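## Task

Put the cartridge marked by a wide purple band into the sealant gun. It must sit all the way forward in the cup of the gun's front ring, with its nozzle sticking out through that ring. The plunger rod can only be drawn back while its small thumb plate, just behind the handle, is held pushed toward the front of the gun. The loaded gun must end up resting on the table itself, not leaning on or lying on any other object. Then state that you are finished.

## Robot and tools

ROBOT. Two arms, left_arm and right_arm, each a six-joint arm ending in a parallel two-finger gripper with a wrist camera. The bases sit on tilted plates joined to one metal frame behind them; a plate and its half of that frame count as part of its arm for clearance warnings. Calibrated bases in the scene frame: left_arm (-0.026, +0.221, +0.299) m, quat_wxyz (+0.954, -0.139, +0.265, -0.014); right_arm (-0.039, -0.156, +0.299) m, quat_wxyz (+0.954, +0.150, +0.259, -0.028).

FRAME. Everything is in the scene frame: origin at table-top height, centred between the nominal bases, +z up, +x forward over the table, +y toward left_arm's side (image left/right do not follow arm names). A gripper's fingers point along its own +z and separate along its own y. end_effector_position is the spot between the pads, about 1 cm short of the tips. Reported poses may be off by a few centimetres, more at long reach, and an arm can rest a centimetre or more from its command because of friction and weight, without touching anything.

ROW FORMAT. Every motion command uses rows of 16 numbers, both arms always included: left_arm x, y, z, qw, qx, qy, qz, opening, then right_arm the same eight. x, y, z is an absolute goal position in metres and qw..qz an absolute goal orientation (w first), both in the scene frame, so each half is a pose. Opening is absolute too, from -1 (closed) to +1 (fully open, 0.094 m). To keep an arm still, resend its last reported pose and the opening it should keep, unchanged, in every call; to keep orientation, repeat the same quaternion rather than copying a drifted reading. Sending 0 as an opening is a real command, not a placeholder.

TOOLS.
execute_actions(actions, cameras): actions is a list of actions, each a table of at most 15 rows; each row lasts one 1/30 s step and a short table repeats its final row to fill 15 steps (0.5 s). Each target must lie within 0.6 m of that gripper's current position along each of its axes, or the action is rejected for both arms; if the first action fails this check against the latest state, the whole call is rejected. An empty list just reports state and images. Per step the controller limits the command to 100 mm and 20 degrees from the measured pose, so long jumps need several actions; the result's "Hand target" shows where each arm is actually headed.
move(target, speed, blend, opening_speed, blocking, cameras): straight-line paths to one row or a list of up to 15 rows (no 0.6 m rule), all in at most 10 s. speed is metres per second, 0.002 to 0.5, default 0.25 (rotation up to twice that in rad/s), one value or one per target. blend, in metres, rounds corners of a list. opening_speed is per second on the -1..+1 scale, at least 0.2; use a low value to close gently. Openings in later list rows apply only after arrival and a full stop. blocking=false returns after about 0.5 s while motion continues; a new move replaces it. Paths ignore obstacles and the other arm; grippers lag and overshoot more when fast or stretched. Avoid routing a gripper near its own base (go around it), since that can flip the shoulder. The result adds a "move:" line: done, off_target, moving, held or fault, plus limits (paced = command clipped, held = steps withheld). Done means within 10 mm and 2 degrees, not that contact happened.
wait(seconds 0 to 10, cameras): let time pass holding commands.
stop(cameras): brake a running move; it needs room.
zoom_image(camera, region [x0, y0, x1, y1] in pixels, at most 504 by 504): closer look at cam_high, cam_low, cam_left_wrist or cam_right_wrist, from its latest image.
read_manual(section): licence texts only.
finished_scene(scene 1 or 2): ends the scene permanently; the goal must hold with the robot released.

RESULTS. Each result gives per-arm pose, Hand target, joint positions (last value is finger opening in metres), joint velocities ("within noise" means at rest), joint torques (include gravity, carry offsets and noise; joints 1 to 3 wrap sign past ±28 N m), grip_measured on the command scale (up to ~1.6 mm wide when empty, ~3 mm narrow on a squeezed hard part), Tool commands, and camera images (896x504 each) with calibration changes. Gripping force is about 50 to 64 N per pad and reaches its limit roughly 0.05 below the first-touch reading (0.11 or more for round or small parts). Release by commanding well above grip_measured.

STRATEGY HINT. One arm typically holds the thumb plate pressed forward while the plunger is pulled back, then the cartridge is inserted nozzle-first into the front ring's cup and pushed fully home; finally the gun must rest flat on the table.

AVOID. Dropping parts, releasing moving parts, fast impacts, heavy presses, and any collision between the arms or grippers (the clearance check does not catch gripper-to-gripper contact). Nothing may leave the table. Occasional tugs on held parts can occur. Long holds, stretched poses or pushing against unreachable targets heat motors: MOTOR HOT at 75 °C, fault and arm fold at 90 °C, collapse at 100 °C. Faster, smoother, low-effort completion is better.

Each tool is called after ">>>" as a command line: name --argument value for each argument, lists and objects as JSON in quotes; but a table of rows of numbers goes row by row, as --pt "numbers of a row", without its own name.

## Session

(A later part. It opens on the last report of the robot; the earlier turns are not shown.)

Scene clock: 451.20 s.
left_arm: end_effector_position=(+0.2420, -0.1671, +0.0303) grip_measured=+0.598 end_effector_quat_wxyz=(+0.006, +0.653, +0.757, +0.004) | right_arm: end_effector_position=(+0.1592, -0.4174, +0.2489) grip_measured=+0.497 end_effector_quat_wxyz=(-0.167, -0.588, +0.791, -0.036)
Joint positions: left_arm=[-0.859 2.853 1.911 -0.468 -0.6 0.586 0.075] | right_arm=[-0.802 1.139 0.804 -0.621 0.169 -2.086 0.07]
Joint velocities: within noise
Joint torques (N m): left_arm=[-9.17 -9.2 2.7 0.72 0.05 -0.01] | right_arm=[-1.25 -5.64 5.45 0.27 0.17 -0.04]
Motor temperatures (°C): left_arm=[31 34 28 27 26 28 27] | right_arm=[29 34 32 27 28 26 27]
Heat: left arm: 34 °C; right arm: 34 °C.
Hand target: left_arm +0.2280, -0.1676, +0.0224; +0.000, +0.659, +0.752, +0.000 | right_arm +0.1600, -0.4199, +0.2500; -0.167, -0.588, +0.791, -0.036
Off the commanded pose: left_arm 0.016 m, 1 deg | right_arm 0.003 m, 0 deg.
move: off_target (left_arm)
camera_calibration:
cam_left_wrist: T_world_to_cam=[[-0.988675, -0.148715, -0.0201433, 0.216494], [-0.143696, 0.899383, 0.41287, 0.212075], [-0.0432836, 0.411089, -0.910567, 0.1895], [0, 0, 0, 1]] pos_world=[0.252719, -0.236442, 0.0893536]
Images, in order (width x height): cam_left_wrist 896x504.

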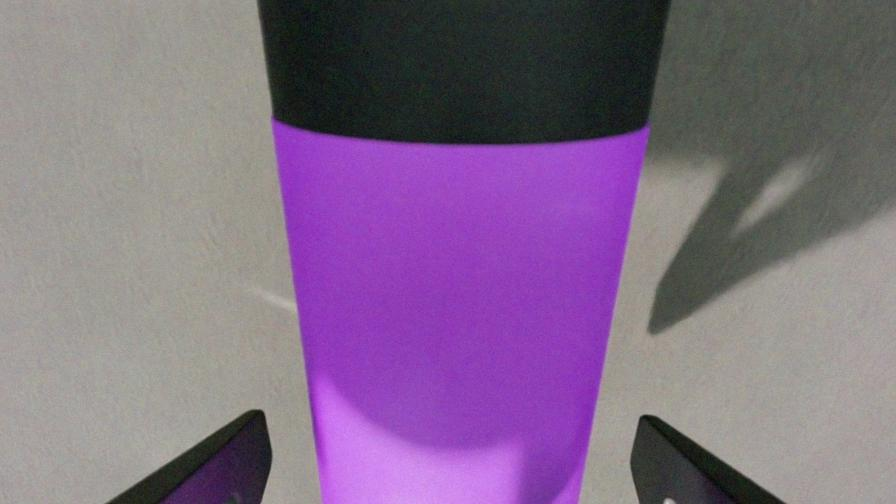

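>>> move --target '[0.228,-0.168,0.022,0,0.6593,0.7518,0,-0.15,0.16,-0.42,0.25,-0.167,-0.588,0.791,-0.036,0.5]' --opening_speed 0.6 --cameras '["cam_left_wrist"]'

Scene clock: 456.63 s.
left_arm: end_effector_position=(+0.2422, -0.1674, +0.0303) grip_measured=+0.002 end_effector_quat_wxyz=(+0.007, +0.652, +0.758, +0.003) | right_arm: end_effector_position=(+0.1592, -0.4174, +0.2489) grip_measured=+0.497 end_effector_quat_wxyz=(-0.167, -0.588, +0.791, -0.036)
Joint positions: left_arm=[-0.859 2.853 1.911 -0.467 -0.6 0.586 0.047] | right_arm=[-0.802 1.139 0.804 -0.621 0.169 -2.086 0.07]
Joint velocities: within noise
Joint torques (N m): left_arm=[-9.18 -9.32 2.81 0.69 0.05 0.01] | right_arm=[-1.32 -5.65 5.57 0.3 0.18 -0.04]
Motor temperatures (°C): left_arm=[32 34 28 27 26 28 27] | right_arm=[29 34 32 27 28 26 27]
Heat: left arm: 34 °C; right arm: 34 °C.
Hand target: left_arm +0.2280, -0.1676, +0.0224; +0.000, +0.659, +0.752, +0.000 | right_arm +0.1600, -0.4199, +0.2500; -0.167, -0.588, +0.791, -0.036
Off the commanded pose: left_arm 0.016 m, 1 deg | right_arm 0.003 m, 0 deg.
move: off_target (left_arm)
camera_calibration:
cam_left_wrist: T_world_to_cam=[[-0.988531, -0.149576, -0.0208342, 0.21652], [-0.144808, 0.89965, 0.411897, 0.212671], [-0.0428664, 0.41019, -0.910992, 0.189375], [0, 0, 0, 1]] pos_world=[0.252951, -0.236623, 0.0894317]
Images, in order (width x height): cam_left_wrist 896x504.

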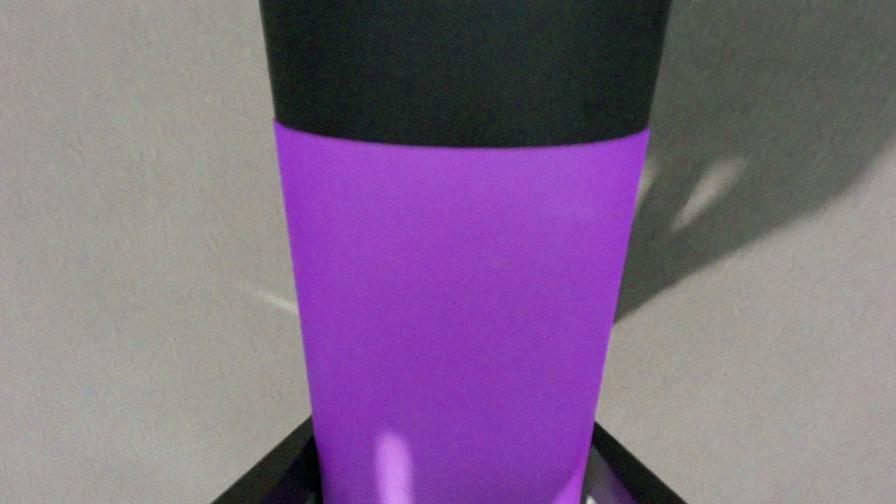

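>>> move --pt "0.228 -0.168 0.18 0 0.6528 0.7576 0 -0.15 0.16 -0.42 0.25 -0.167 -0.588 0.791 -0.036 0.5" --pt "0.27 0.0 0.2 0 0.6 0.8 0 -0.15 0.16 -0.42 0.25 -0.167 -0.588 0.791 -0.036 0.5" --pt "0.295 0.217 0.15 0.0890 0.5211 0.8470 -0.0548 -0.15 0.16 -0.42 0.25 -0.167 -0.588 0.791 -0.036 0.5" --speed '[0.12,0.22,0.22]' --blend '[0.04,0.05,0]' --cameras '["cam_left_wrist","cam_high","cam_low"]'

Scene clock: 494.17 s.
left_arm: end_effector_position=(+0.2866, +0.2204, +0.1435) grip_measured=+0.002 end_effector_quat_wxyz=(+0.066, +0.520, +0.850, -0.055) | right_arm: end_effector_position=(+0.1592, -0.4174, +0.2489) grip_measured=+0.497 end_effector_quat_wxyz=(-0.167, -0.588, +0.791, -0.036)
Joint positions: left_arm=[0.027 1.501 0.645 -0.116 -0.096 1.176 0.047] | right_arm=[-0.802 1.139 0.804 -0.621 0.169 -2.086 0.07]
Joint velocities: within noise
Joint torques (N m): left_arm=[-1.95 -9.2 2.21 0.82 0.31 0.09] | right_arm=[-1.21 -5.67 5.56 0.28 0.17 -0.07]
Motor temperatures (°C): left_arm=[32 35 27 27 26 28 29] | right_arm=[29 34 32 27 28 26 27]
Heat: left arm: 35 °C; right arm: 34 °C.
Hand target: left_arm +0.2949, +0.2170, +0.1500; +0.089, +0.521, +0.847, -0.055 | right_arm +0.1600, -0.4199, +0.2500; -0.167, -0.588, +0.791, -0.036
Off the commanded pose: left_arm 0.011 m, 3 deg | right_arm 0.003 m, 0 deg.
move: off_target (left_arm)
camera_calibration:
cam_left_wrist: T_world_to_cam=[[-0.889708, -0.45617, 0.0181227, 0.354468], [-0.436642, 0.861868, 0.257929, -0.0623298], [-0.133279, 0.221568, -0.965994, 0.210696], [0, 0, 0, 1]] pos_world=[0.316238, 0.168734, 0.213183]
Images, in order (width x height): cam_high 896x504, cam_low 896x504, cam_left_wrist 896x504.

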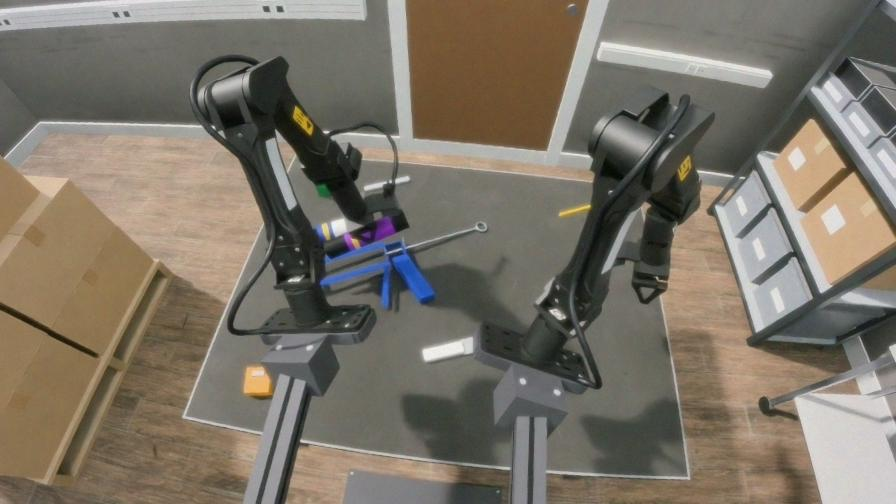

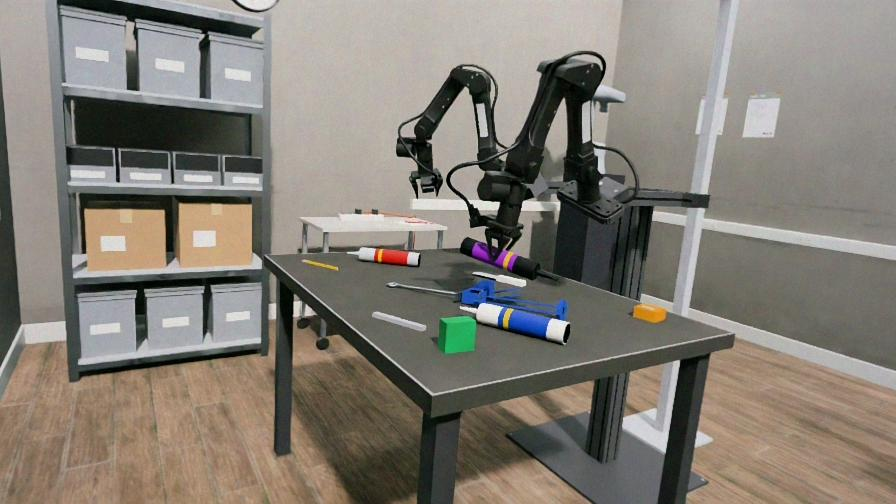

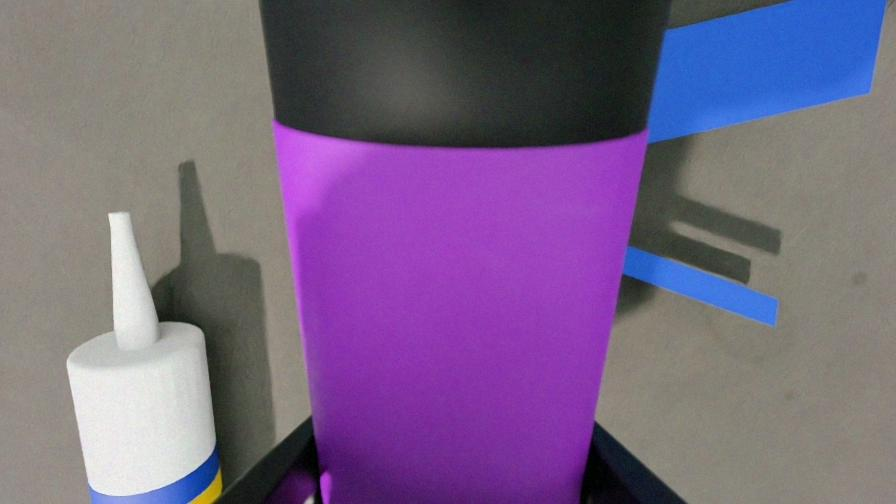

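>>> move --target '[0.302,0.216,0.095,0.0964,0.5206,0.8462,-0.0593,-0.15,0.16,-0.42,0.25,-0.167,-0.588,0.791,-0.036,0.5]' --speed 0.1 --cameras '["cam_left_wrist","cam_high","cam_low"]'

>>> zoom_image --camera "cam_low" --region '[440, 230, 600, 330]'

>>> zoom_image --camera "cam_high" --region '[280, 190, 480, 320]'

Scene clock: 505.03 s.
left_arm: end_effector_position=(+0.2972, +0.2211, +0.0977) grip_measured=+0.002 end_effector_quat_wxyz=(+0.084, +0.518, +0.850, -0.052) | right_arm: end_effector_position=(+0.1592, -0.4174, +0.2489) grip_measured=+0.497 end_effector_quat_wxyz=(-0.167, -0.588, +0.791, -0.036)
Joint positions: left_arm=[0.081 1.711 0.674 0.101 -0.047 1.222 0.047] | right_arm=[-0.802 1.139 0.804 -0.621 0.169 -2.086 0.07]
Joint velocities: within noise
Joint torques (N m): left_arm=[-1.78 -6 2.43 0.88 0.32 0.07] | right_arm=[-1.35 -5.67 5.49 0.3 0.15 -0.05]
Motor temperatures (°C): left_arm=[31 35 27 27 26 28 29] | right_arm=[29 34 32 27 28 26 27]
Heat: left arm: 35 °C; right arm: 34 °C.
Hand target: left_arm +0.3018, +0.2160, +0.0953; +0.096, +0.521, +0.846, -0.059 | right_arm +0.1600, -0.4199, +0.2500; -0.167, -0.588, +0.791, -0.036
Off the commanded pose: left_arm 0.008 m, 2 deg | right_arm 0.003 m, 0 deg.
move: done
camera_calibration:
cam_left_wrist: T_world_to_cam=[[-0.887492, -0.460794, -0.00526665, 0.367625], [-0.449473, 0.863053, 0.230466, -0.0402648], [-0.101652, 0.206904, -0.973066, 0.162263], [0, 0, 0, 1]] pos_world=[0.32466, 0.170577, 0.169108]
Images, in order (width x height): cam_high 896x504, cam_low 896x504, cam_left_wrist 896x504.

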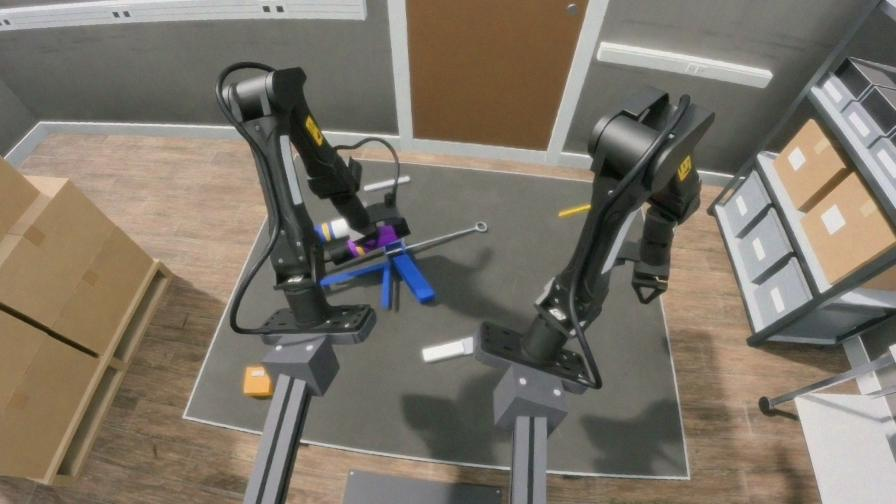

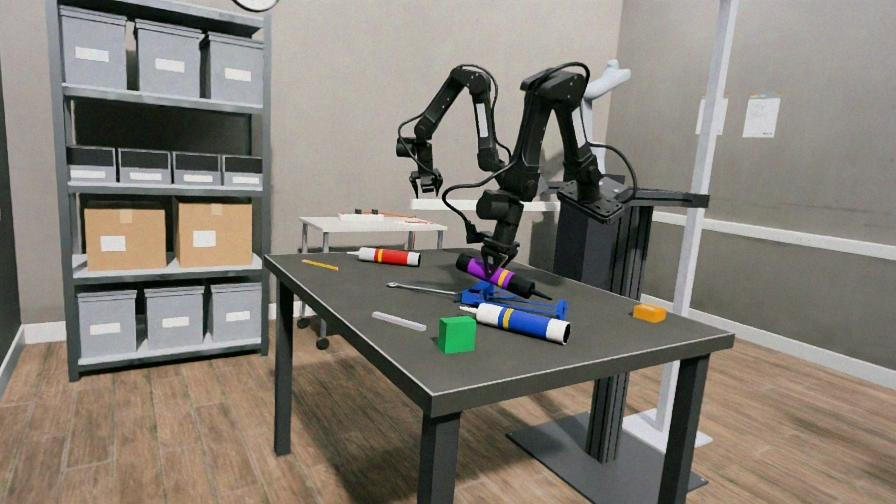

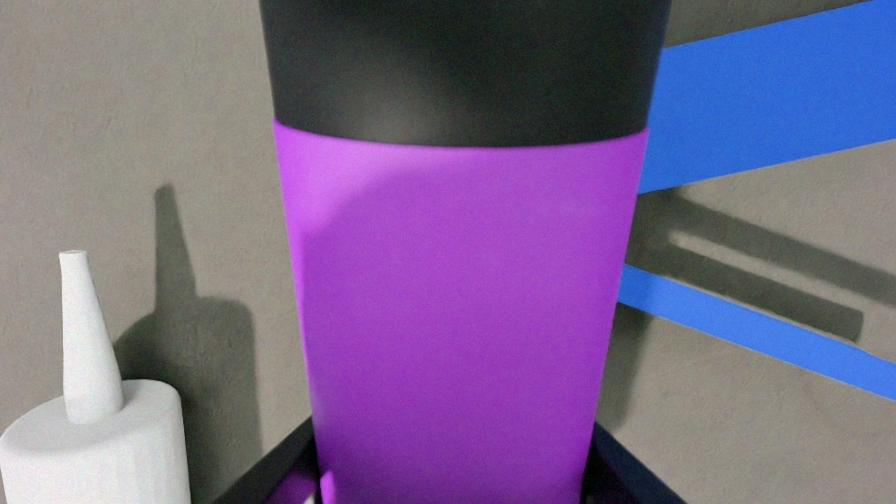

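Scaled by 3.150.

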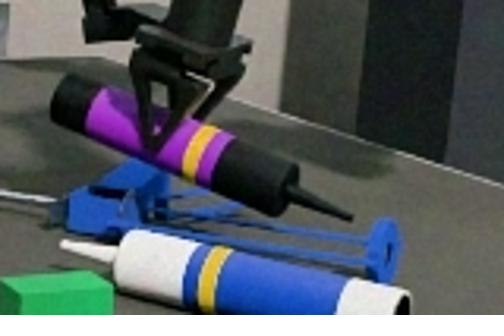

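Scaled by 2.520.

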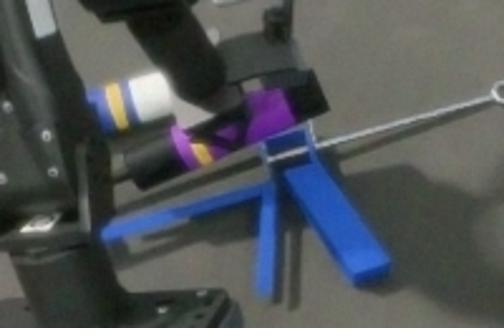

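>>> move --target '[0.302,0.215,0.068,0.0964,0.5206,0.8462,-0.0593,-0.15,0.16,-0.42,0.25,-0.167,-0.588,0.791,-0.036,0.5]' --speed 0.06 --cameras '["cam_left_wrist","cam_low","cam_high"]'

>>> zoom_image --camera "cam_low" --region '[440, 230, 600, 330]'

Scene clock: 514.00 s.
left_arm: end_effector_position=(+0.2982, +0.2200, +0.0708) grip_measured=+0.002 end_effector_quat_wxyz=(+0.084, +0.518, +0.850, -0.052) | right_arm: end_effector_position=(+0.1592, -0.4174, +0.2489) grip_measured=+0.497 end_effector_quat_wxyz=(-0.167, -0.588, +0.791, -0.036)
Joint positions: left_arm=[0.098 1.836 0.707 0.193 -0.036 1.237 0.047] | right_arm=[-0.802 1.139 0.804 -0.621 0.169 -2.086 0.07]
Joint velocities: within noise
Joint torques (N m): left_arm=[-1.99 -6.53 1.62 0.91 0.33 0.1] | right_arm=[-1.29 -5.63 5.53 0.3 0.18 -0.06]
Motor temperatures (°C): left_arm=[31 34 27 27 26 28 29] | right_arm=[29 34 32 27 28 26 27]
Heat: left arm: 34 °C; right arm: 34 °C.
Hand target: left_arm +0.3020, +0.2150, +0.0683; +0.096, +0.521, +0.846, -0.059 | right_arm +0.1600, -0.4199, +0.2500; -0.167, -0.588, +0.791, -0.036
Off the commanded pose: left_arm 0.007 m, 2 deg | right_arm 0.003 m, 0 deg.
move: done
camera_calibration:
cam_left_wrist: T_world_to_cam=[[-0.887597, -0.460586, -0.00575205, 0.367932], [-0.449416, 0.863199, 0.230025, -0.0326602], [-0.100981, 0.206755, -0.973168, 0.13623], [0, 0, 0, 1]] pos_world=[0.325654, 0.16949, 0.142204]
Images, in order (width x height): cam_high 896x504, cam_low 896x504, cam_left_wrist 896x504.

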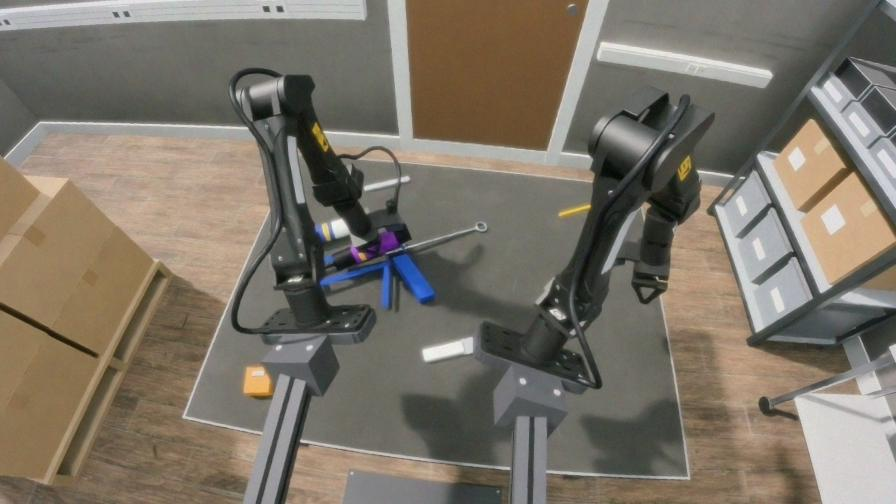

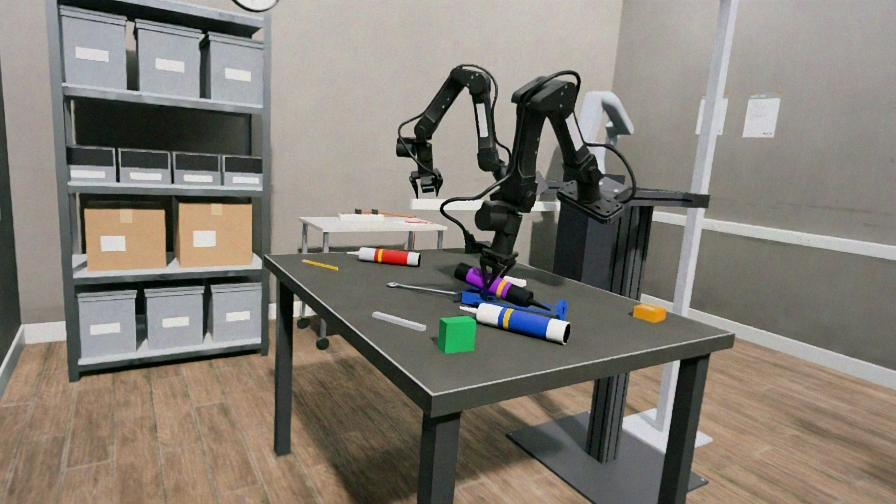

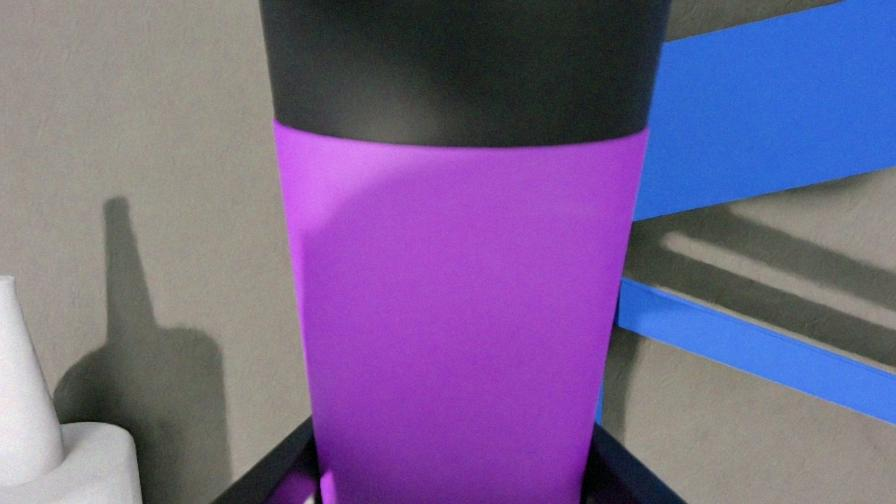

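Scaled by 3.150.

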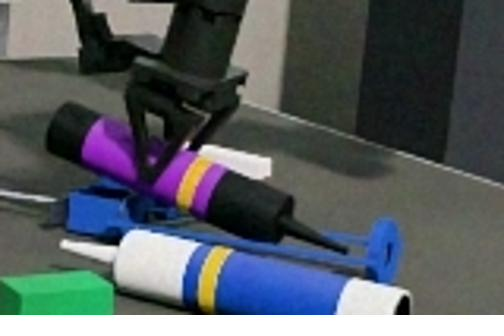

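>>> zoom_image --camera "cam_low" --region '[520, 285, 580, 330]'

Scaled by 8.400.

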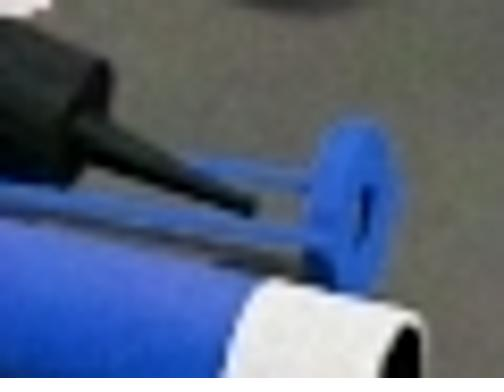

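>>> move --target '[0.302,0.215,0.067,0.0705,0.5222,0.8488,-0.0434,-0.15,0.16,-0.42,0.25,-0.167,-0.588,0.791,-0.036,0.5]' --speed 0.06 --cameras '["cam_left_wrist","cam_low"]'

>>> zoom_image --camera "cam_low" --region '[440, 250, 580, 330]'

>>> zoom_image --camera "cam_low" --region '[520, 285, 580, 330]'

Scene clock: 574.43 s.
left_arm: end_effector_position=(+0.3044, +0.2239, +0.0698) grip_measured=+0.002 end_effector_quat_wxyz=(+0.072, +0.519, +0.851, -0.030) | right_arm: end_effector_position=(+0.1592, -0.4174, +0.2489) grip_measured=+0.497 end_effector_quat_wxyz=(-0.167, -0.588, +0.791, -0.036)
Joint positions: left_arm=[0.079 1.843 0.727 0.188 -0.096 1.226 0.047] | right_arm=[-0.802 1.139 0.804 -0.621 0.169 -2.086 0.07]
Joint velocities: within noise
Joint torques (N m): left_arm=[-3.43 -6.56 2.02 0.59 0.1 -0.13] | right_arm=[-1.25 -5.63 5.46 0.3 0.17 -0.07]
Motor temperatures (°C): left_arm=[30 33 27 27 26 28 30] | right_arm=[29 33 33 27 28 26 27]
Heat: left arm: 33 °C; right arm: 33 °C.
Hand target: left_arm +0.3018, +0.2152, +0.0672; +0.071, +0.522, +0.849, -0.043 | right_arm +0.1600, -0.4199, +0.2500; -0.167, -0.588, +0.791, -0.036
Off the commanded pose: left_arm 0.010 m, 2 deg | right_arm 0.003 m, 0 deg.
move: done
camera_calibration:
cam_left_wrist: T_world_to_cam=[[-0.887206, -0.460339, -0.0308807, 0.376814], [-0.450694, 0.850407, 0.271445, -0.0325969], [-0.0986955, 0.254745, -0.961958, 0.122836], [0, 0, 0, 1]] pos_world=[0.331743, 0.169891, 0.138648]
Images, in order (width x height): cam_low 896x504, cam_left_wrist 896x504.

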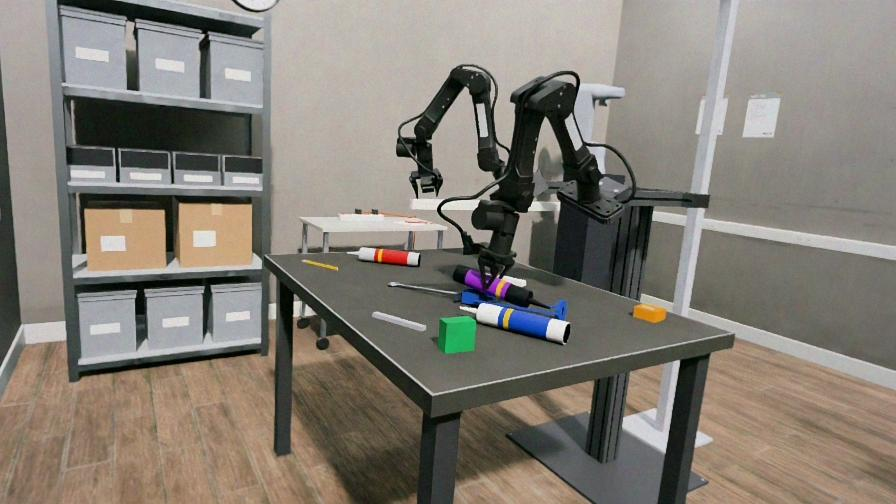

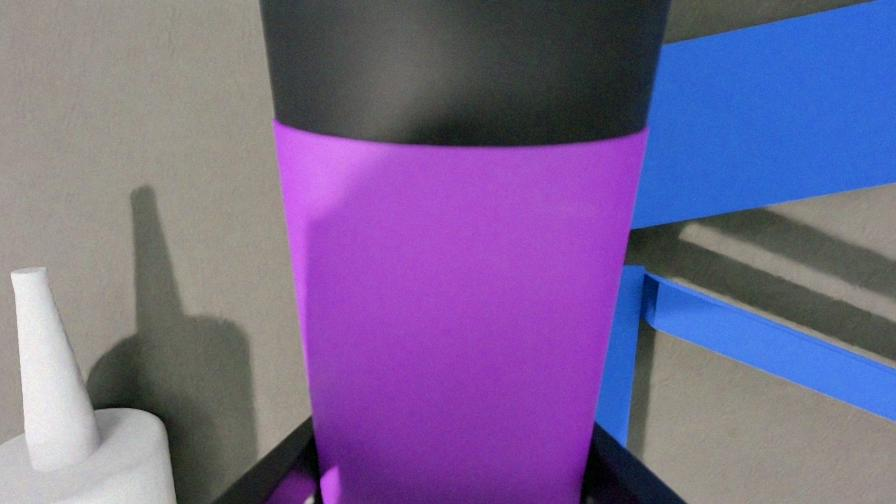

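Scaled by 3.600.

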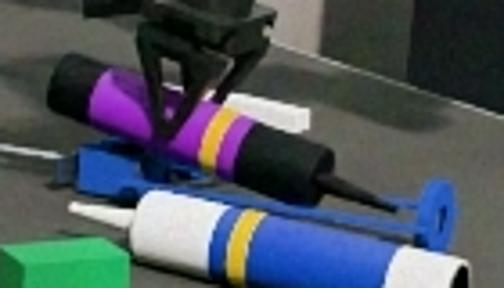

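Scaled by 8.400.

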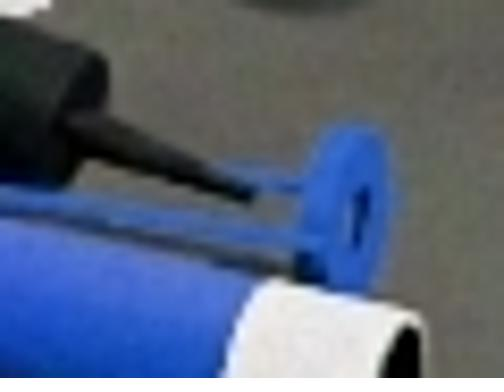

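>>> move --target '[0.2965,0.2115,0.067,0.0735,0.5222,0.8486,-0.0464,-0.15,0.16,-0.42,0.25,-0.167,-0.588,0.791,-0.036,0.5]' --speed 0.06 --cameras '["cam_left_wrist","cam_low"]'

>>> zoom_image --camera "cam_low" --region '[520, 285, 580, 330]'

Scene clock: 580.47 s.
left_arm: end_effector_position=(+0.3007, +0.2221, +0.0696) grip_measured=+0.002 end_effector_quat_wxyz=(+0.070, +0.520, +0.851, -0.033) | right_arm: end_effector_position=(+0.1592, -0.4174, +0.2489) grip_measured=+0.497 end_effector_quat_wxyz=(-0.167, -0.588, +0.791, -0.036)
Joint positions: left_arm=[0.076 1.843 0.719 0.188 -0.097 1.224 0.047] | right_arm=[-0.802 1.139 0.804 -0.621 0.169 -2.086 0.07]
Joint velocities: within noise
Joint torques (N m): left_arm=[-3.59 -6.72 0.62 0.84 0.19 -0.13] | right_arm=[-1.26 -5.68 5.45 0.28 0.19 -0.05]
Motor temperatures (°C): left_arm=[30 33 27 27 26 28 30] | right_arm=[29 33 33 27 28 26 27]
Heat: left arm: 33 °C; right arm: 33 °C.
Hand target: left_arm +0.2964, +0.2117, +0.0673; +0.073, +0.522, +0.848, -0.046 | right_arm +0.1600, -0.4199, +0.2500; -0.167, -0.588, +0.791, -0.036
Off the commanded pose: left_arm 0.012 m, 2 deg | right_arm 0.003 m, 0 deg.
move: off_target (left_arm)
camera_calibration:
cam_left_wrist: T_world_to_cam=[[-0.888317, -0.458634, -0.0234199, 0.37211], [-0.447017, 0.85188, 0.272905, -0.0343081], [-0.105212, 0.252895, -0.961756, 0.125153], [0, 0, 0, 1]] pos_world=[0.328383, 0.168238, 0.138445]
Images, in order (width x height): cam_low 896x504, cam_left_wrist 896x504.

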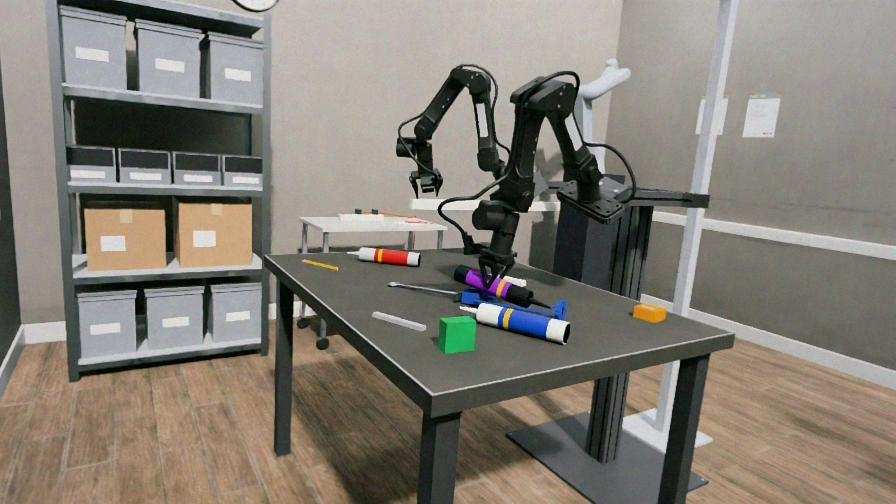

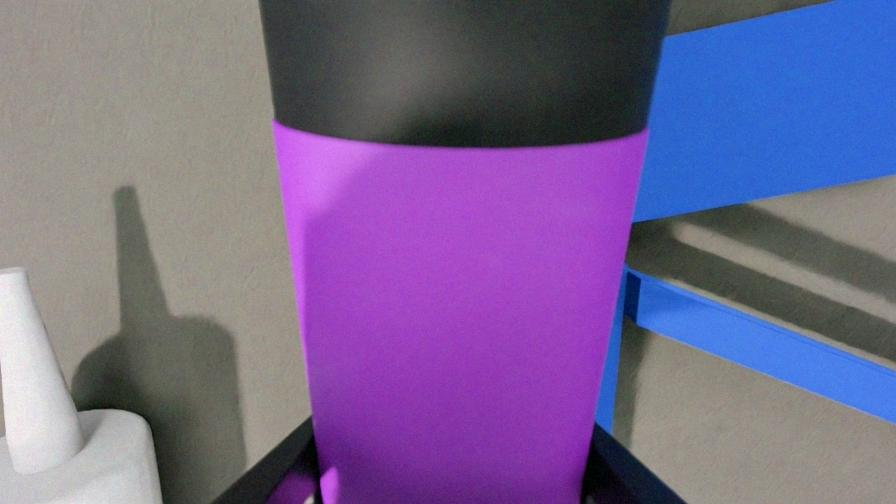

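Scaled by 8.400.

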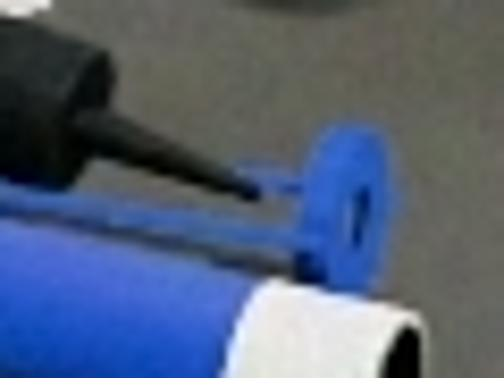

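>>> move --target '[0.2925,0.2105,0.067,0.0735,0.5222,0.8486,-0.0464,-0.15,0.16,-0.42,0.25,-0.167,-0.588,0.791,-0.036,0.5]' --speed 0.06 --cameras '["cam_left_wrist","cam_low"]'

>>> zoom_image --camera "cam_low" --region '[520, 285, 580, 330]'

Scene clock: 599.63 s.
left_arm: end_effector_position=(+0.2945, +0.2204, +0.0692) grip_measured=+0.002 end_effector_quat_wxyz=(+0.067, +0.521, +0.850, -0.036) | right_arm: end_effector_position=(+0.1592, -0.4174, +0.2489) grip_measured=+0.497 end_effector_quat_wxyz=(-0.167, -0.588, +0.791, -0.036)
Joint positions: left_arm=[0.074 1.843 0.703 0.195 -0.097 1.222 0.047] | right_arm=[-0.802 1.139 0.804 -0.621 0.169 -2.086 0.07]
Joint velocities: within noise
Joint torques (N m): left_arm=[-3.49 -6.68 0.32 0.9 0.19 -0.1] | right_arm=[-1.25 -5.6 5.55 0.28 0.16 -0.01]
Motor temperatures (°C): left_arm=[30 33 27 27 26 28 30] | right_arm=[29 33 33 27 28 26 27]
Heat: left arm: 33 °C; right arm: 33 °C.
Hand target: left_arm +0.2923, +0.2106, +0.0673; +0.073, +0.522, +0.848, -0.047 | right_arm +0.1600, -0.4199, +0.2500; -0.167, -0.588, +0.791, -0.036
Off the commanded pose: left_arm 0.010 m, 1 deg | right_arm 0.003 m, 0 deg.
move: done
camera_calibration:
cam_left_wrist: T_world_to_cam=[[-0.889673, -0.456368, -0.0145051, 0.365095], [-0.442384, 0.853676, 0.274833, -0.0373734], [-0.113042, 0.250928, -0.961383, 0.127269], [0, 0, 0, 1]] pos_world=[0.322668, 0.166587, 0.137921]
Images, in order (width x height): cam_low 896x504, cam_left_wrist 896x504.

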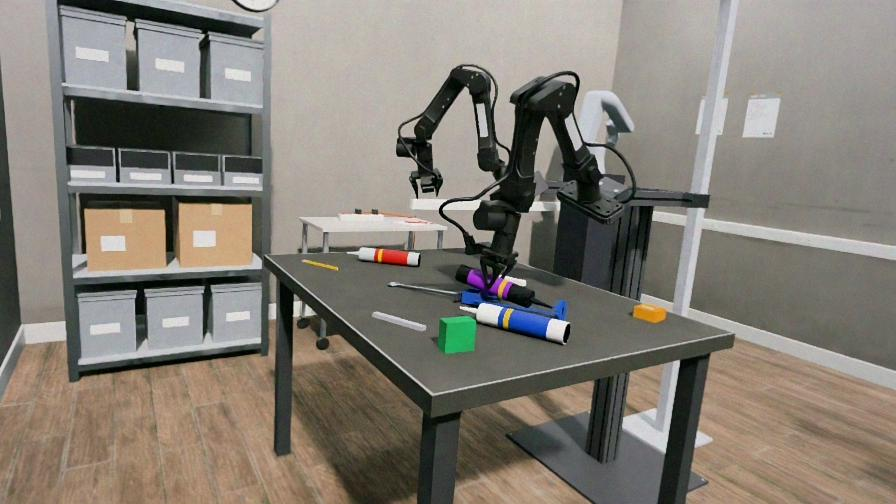

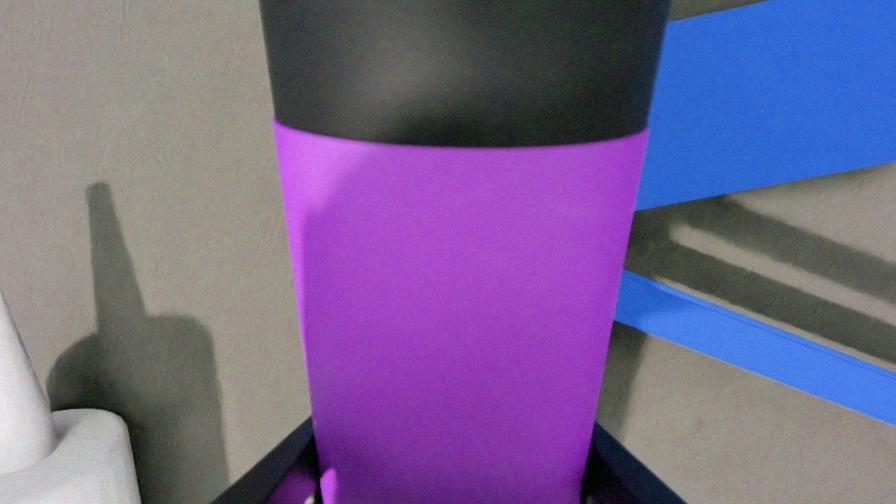

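Scaled by 8.400.

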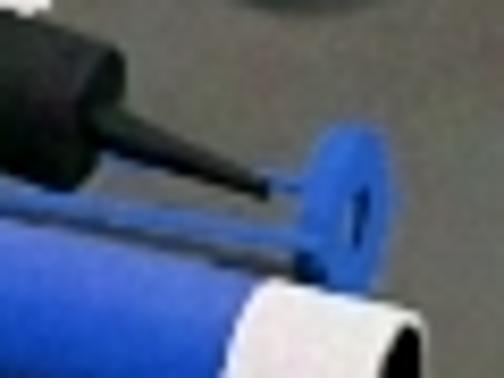

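>>> move --target '[0.285,0.238,0.062,0.0735,0.5222,0.8486,-0.0464,-0.15,0.16,-0.42,0.25,-0.167,-0.588,0.791,-0.036,0.5]' --speed 0.05 --cameras '["cam_left_wrist","cam_low"]'

>>> zoom_image --camera "cam_low" --region '[520, 285, 580, 330]'

Scene clock: 634.63 s.
left_arm: end_effector_position=(+0.2865, +0.2434, +0.0637) grip_measured=+0.002 end_effector_quat_wxyz=(+0.065, +0.518, +0.852, -0.037) | right_arm: end_effector_position=(+0.1592, -0.4174, +0.2489) grip_measured=+0.497 end_effector_quat_wxyz=(-0.167, -0.588, +0.791, -0.036)
Joint positions: left_arm=[0.159 1.843 0.687 0.212 -0.048 1.284 0.047] | right_arm=[-0.802 1.139 0.804 -0.621 0.169 -2.086 0.07]
Joint velocities: within noise
Joint torques (N m): left_arm=[-1.73 -7.01 -0.05 0.84 0.23 0.07] | right_arm=[-1.28 -5.61 5.53 0.29 0.21 -0.05]
Motor temperatures (°C): left_arm=[30 33 27 27 26 28 30] | right_arm=[29 33 33 27 28 26 27]
Heat: left arm: 33 °C; right arm: 33 °C.
Hand target: left_arm +0.2849, +0.2380, +0.0622; +0.073, +0.522, +0.848, -0.046 | right_arm +0.1600, -0.4199, +0.2500; -0.167, -0.588, +0.791, -0.036
Off the commanded pose: left_arm 0.006 m, 2 deg | right_arm 0.003 m, 0 deg.
move: done
camera_calibration:
cam_left_wrist: T_world_to_cam=[[-0.88656, -0.462498, -0.0103558, 0.368709], [-0.447033, 0.850723, 0.276464, -0.05708], [-0.119054, 0.249731, -0.960968, 0.117272], [0, 0, 0, 1]] pos_world=[0.315328, 0.1898, 0.132294]
Images, in order (width x height): cam_low 896x504, cam_left_wrist 896x504.

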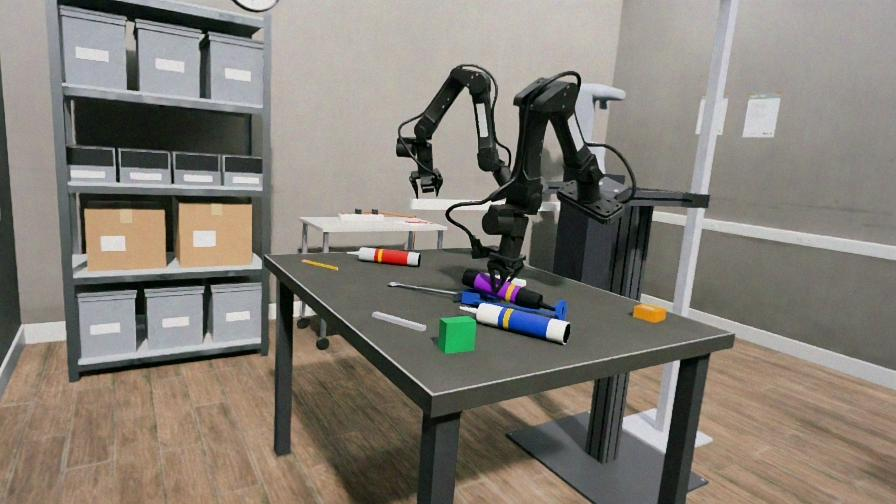

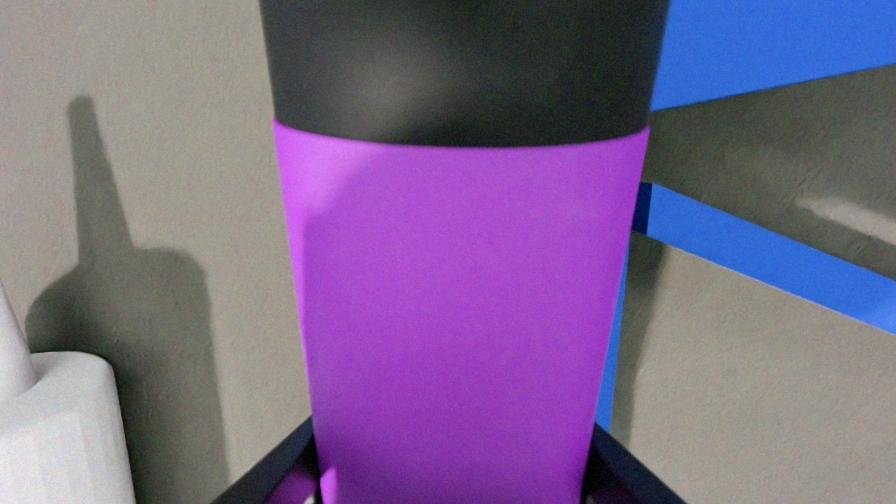

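Scaled by 8.400.

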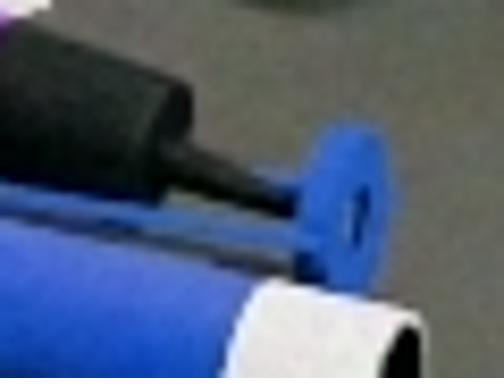

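>>> move --target '[0.2815,0.2365,0.060,0.0735,0.5222,0.8486,-0.0464,-0.15,0.16,-0.42,0.25,-0.167,-0.588,0.791,-0.036,0.5]' --speed 0.05 --cameras '["cam_left_wrist","cam_low"]'

>>> zoom_image --camera "cam_left_wrist" --region '[250, 100, 650, 504]'

Scene clock: 722.90 s.
left_arm: end_effector_position=(+0.2854, +0.2430, +0.0636) grip_measured=+0.002 end_effector_quat_wxyz=(+0.068, +0.518, +0.852, -0.035) | right_arm: end_effector_position=(+0.1592, -0.4174, +0.2489) grip_measured=+0.497 end_effector_quat_wxyz=(-0.167, -0.588, +0.791, -0.036)
Joint positions: left_arm=[0.159 1.843 0.675 0.232 -0.047 1.284 0.047] | right_arm=[-0.802 1.139 0.804 -0.621 0.169 -2.086 0.07]
Joint velocities: within noise
Joint torques (N m): left_arm=[-1.8 -6.35 0.08 0.87 0.28 0.06] | right_arm=[-1.22 -5.65 5.48 0.28 0.18 -0.04]
Motor temperatures (°C): left_arm=[30 34 27 28 27 28 31] | right_arm=[29 32 33 27 28 26 26]
Heat: left arm: 34 °C; right arm: 33 °C.
Hand target: left_arm +0.2815, +0.2366, +0.0603; +0.073, +0.522, +0.848, -0.046 | right_arm +0.1600, -0.4199, +0.2500; -0.167, -0.588, +0.791, -0.036
Off the commanded pose: left_arm 0.008 m, 2 deg | right_arm 0.003 m, 0 deg.
move: done
camera_calibration:
cam_left_wrist: T_world_to_cam=[[-0.886153, -0.463066, -0.0174225, 0.368006], [-0.44968, 0.85024, 0.273642, -0.05619], [-0.111901, 0.250323, -0.961674, 0.114999], [0, 0, 0, 1]] pos_world=[0.313711, 0.189399, 0.132379]
Images, in order (width x height): cam_low 896x504, cam_left_wrist 896x504.

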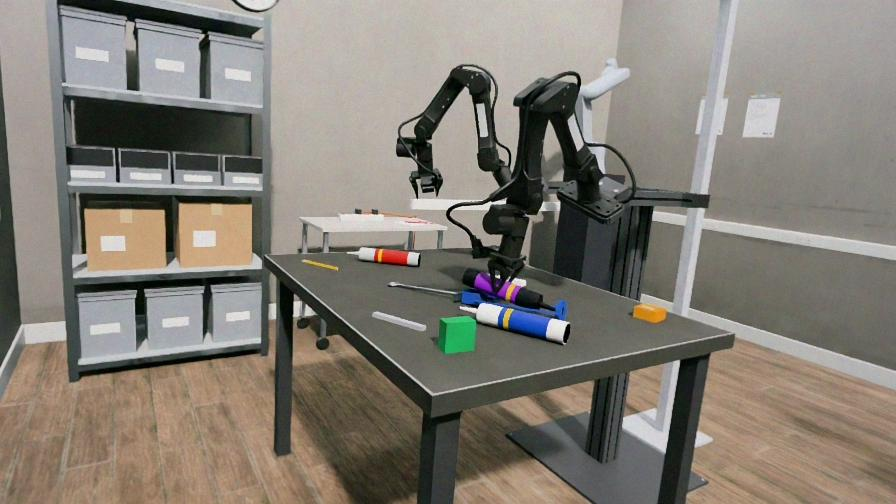

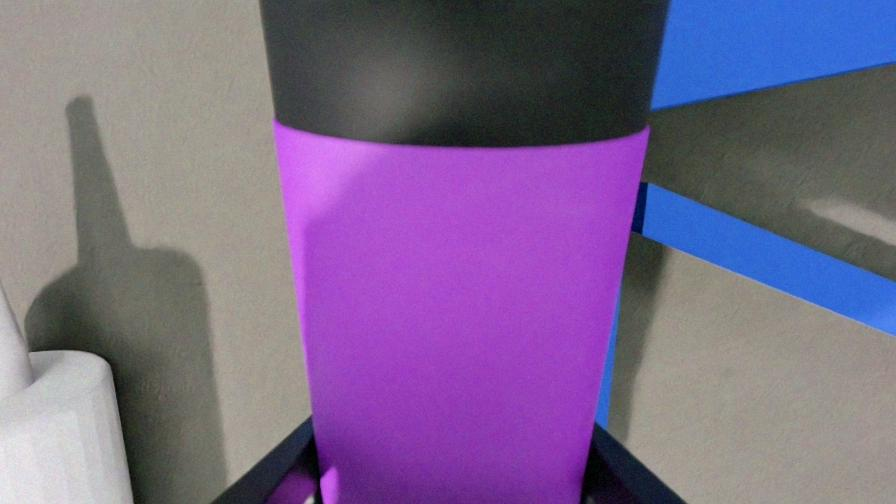

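Scaled by 1.248.

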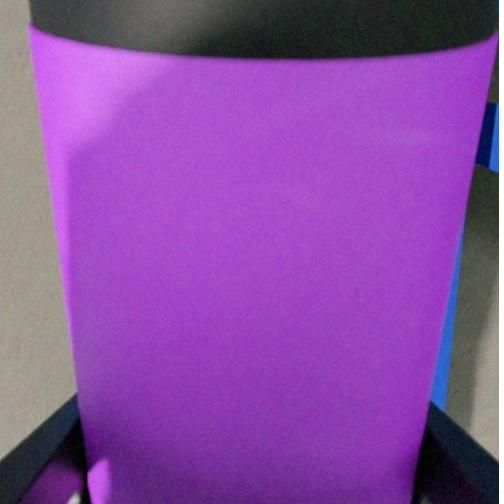

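>>> move --target '[0.2775,0.2350,0.060,0.0735,0.5222,0.8486,-0.0464,-0.15,0.16,-0.42,0.25,-0.167,-0.588,0.791,-0.036,0.5]' --speed 0.05 --cameras '["cam_left_wrist","cam_low"]'

>>> zoom_image --camera "cam_low" --region '[520, 285, 580, 330]'

Scene clock: 730.20 s.
left_arm: end_effector_position=(+0.2811, +0.2421, +0.0634) grip_measured=+0.002 end_effector_quat_wxyz=(+0.068, +0.518, +0.852, -0.035) | right_arm: end_effector_position=(+0.1592, -0.4174, +0.2489) grip_measured=+0.497 end_effector_quat_wxyz=(-0.167, -0.588, +0.791, -0.036)
Joint positions: left_arm=[0.159 1.843 0.658 0.248 -0.047 1.284 0.047] | right_arm=[-0.802 1.139 0.804 -0.621 0.169 -2.086 0.07]
Joint velocities: within noise
Joint torques (N m): left_arm=[-2.04 -6.22 0.03 0.85 0.23 0.01] | right_arm=[-1.25 -5.65 5.49 0.32 0.17 -0.04]
Motor temperatures (°C): left_arm=[30 34 27 28 27 28 31] | right_arm=[29 32 33 27 28 26 26]
Heat: left arm: 34 °C; right arm: 33 °C.
Hand target: left_arm +0.2775, +0.2351, +0.0603; +0.073, +0.522, +0.848, -0.046 | right_arm +0.1600, -0.4199, +0.2500; -0.167, -0.588, +0.791, -0.036
Off the commanded pose: left_arm 0.009 m, 2 deg | right_arm 0.003 m, 0 deg.
move: done
camera_calibration:
cam_left_wrist: T_world_to_cam=[[-0.886192, -0.463003, -0.0170643, 0.363829], [-0.449518, 0.850291, 0.273749, -0.0573828], [-0.112237, 0.250265, -0.96165, 0.114622], [0, 0, 0, 1]] pos_world=[0.309492, 0.18856, 0.132143]
Images, in order (width x height): cam_low 896x504, cam_left_wrist 896x504.

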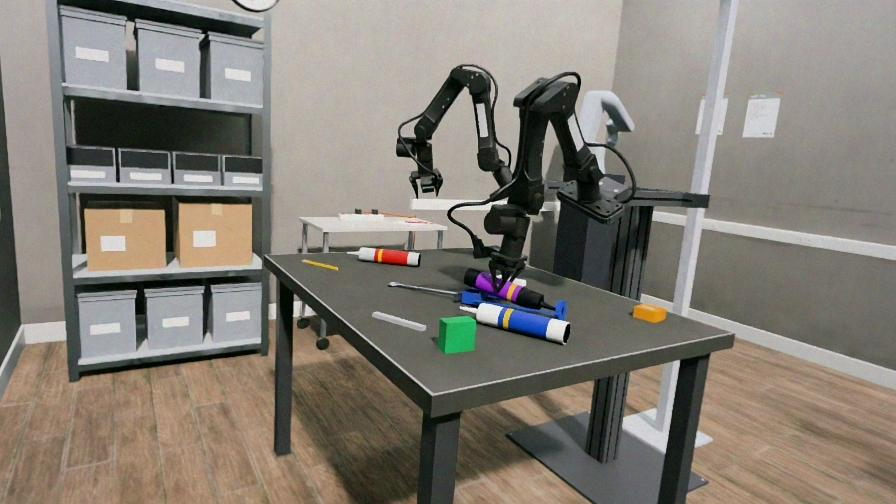

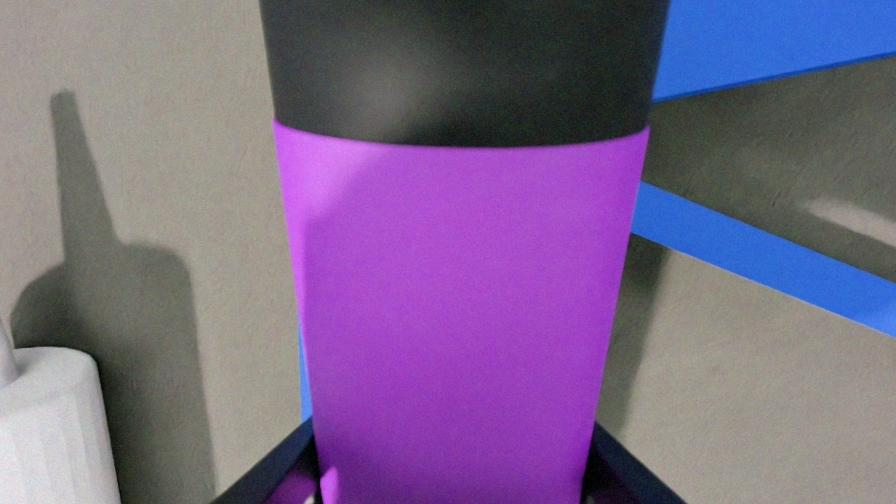

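Scaled by 8.400.

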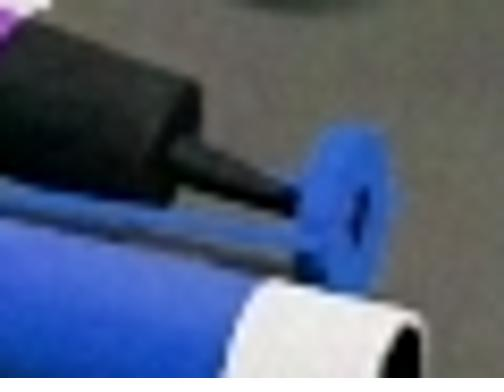

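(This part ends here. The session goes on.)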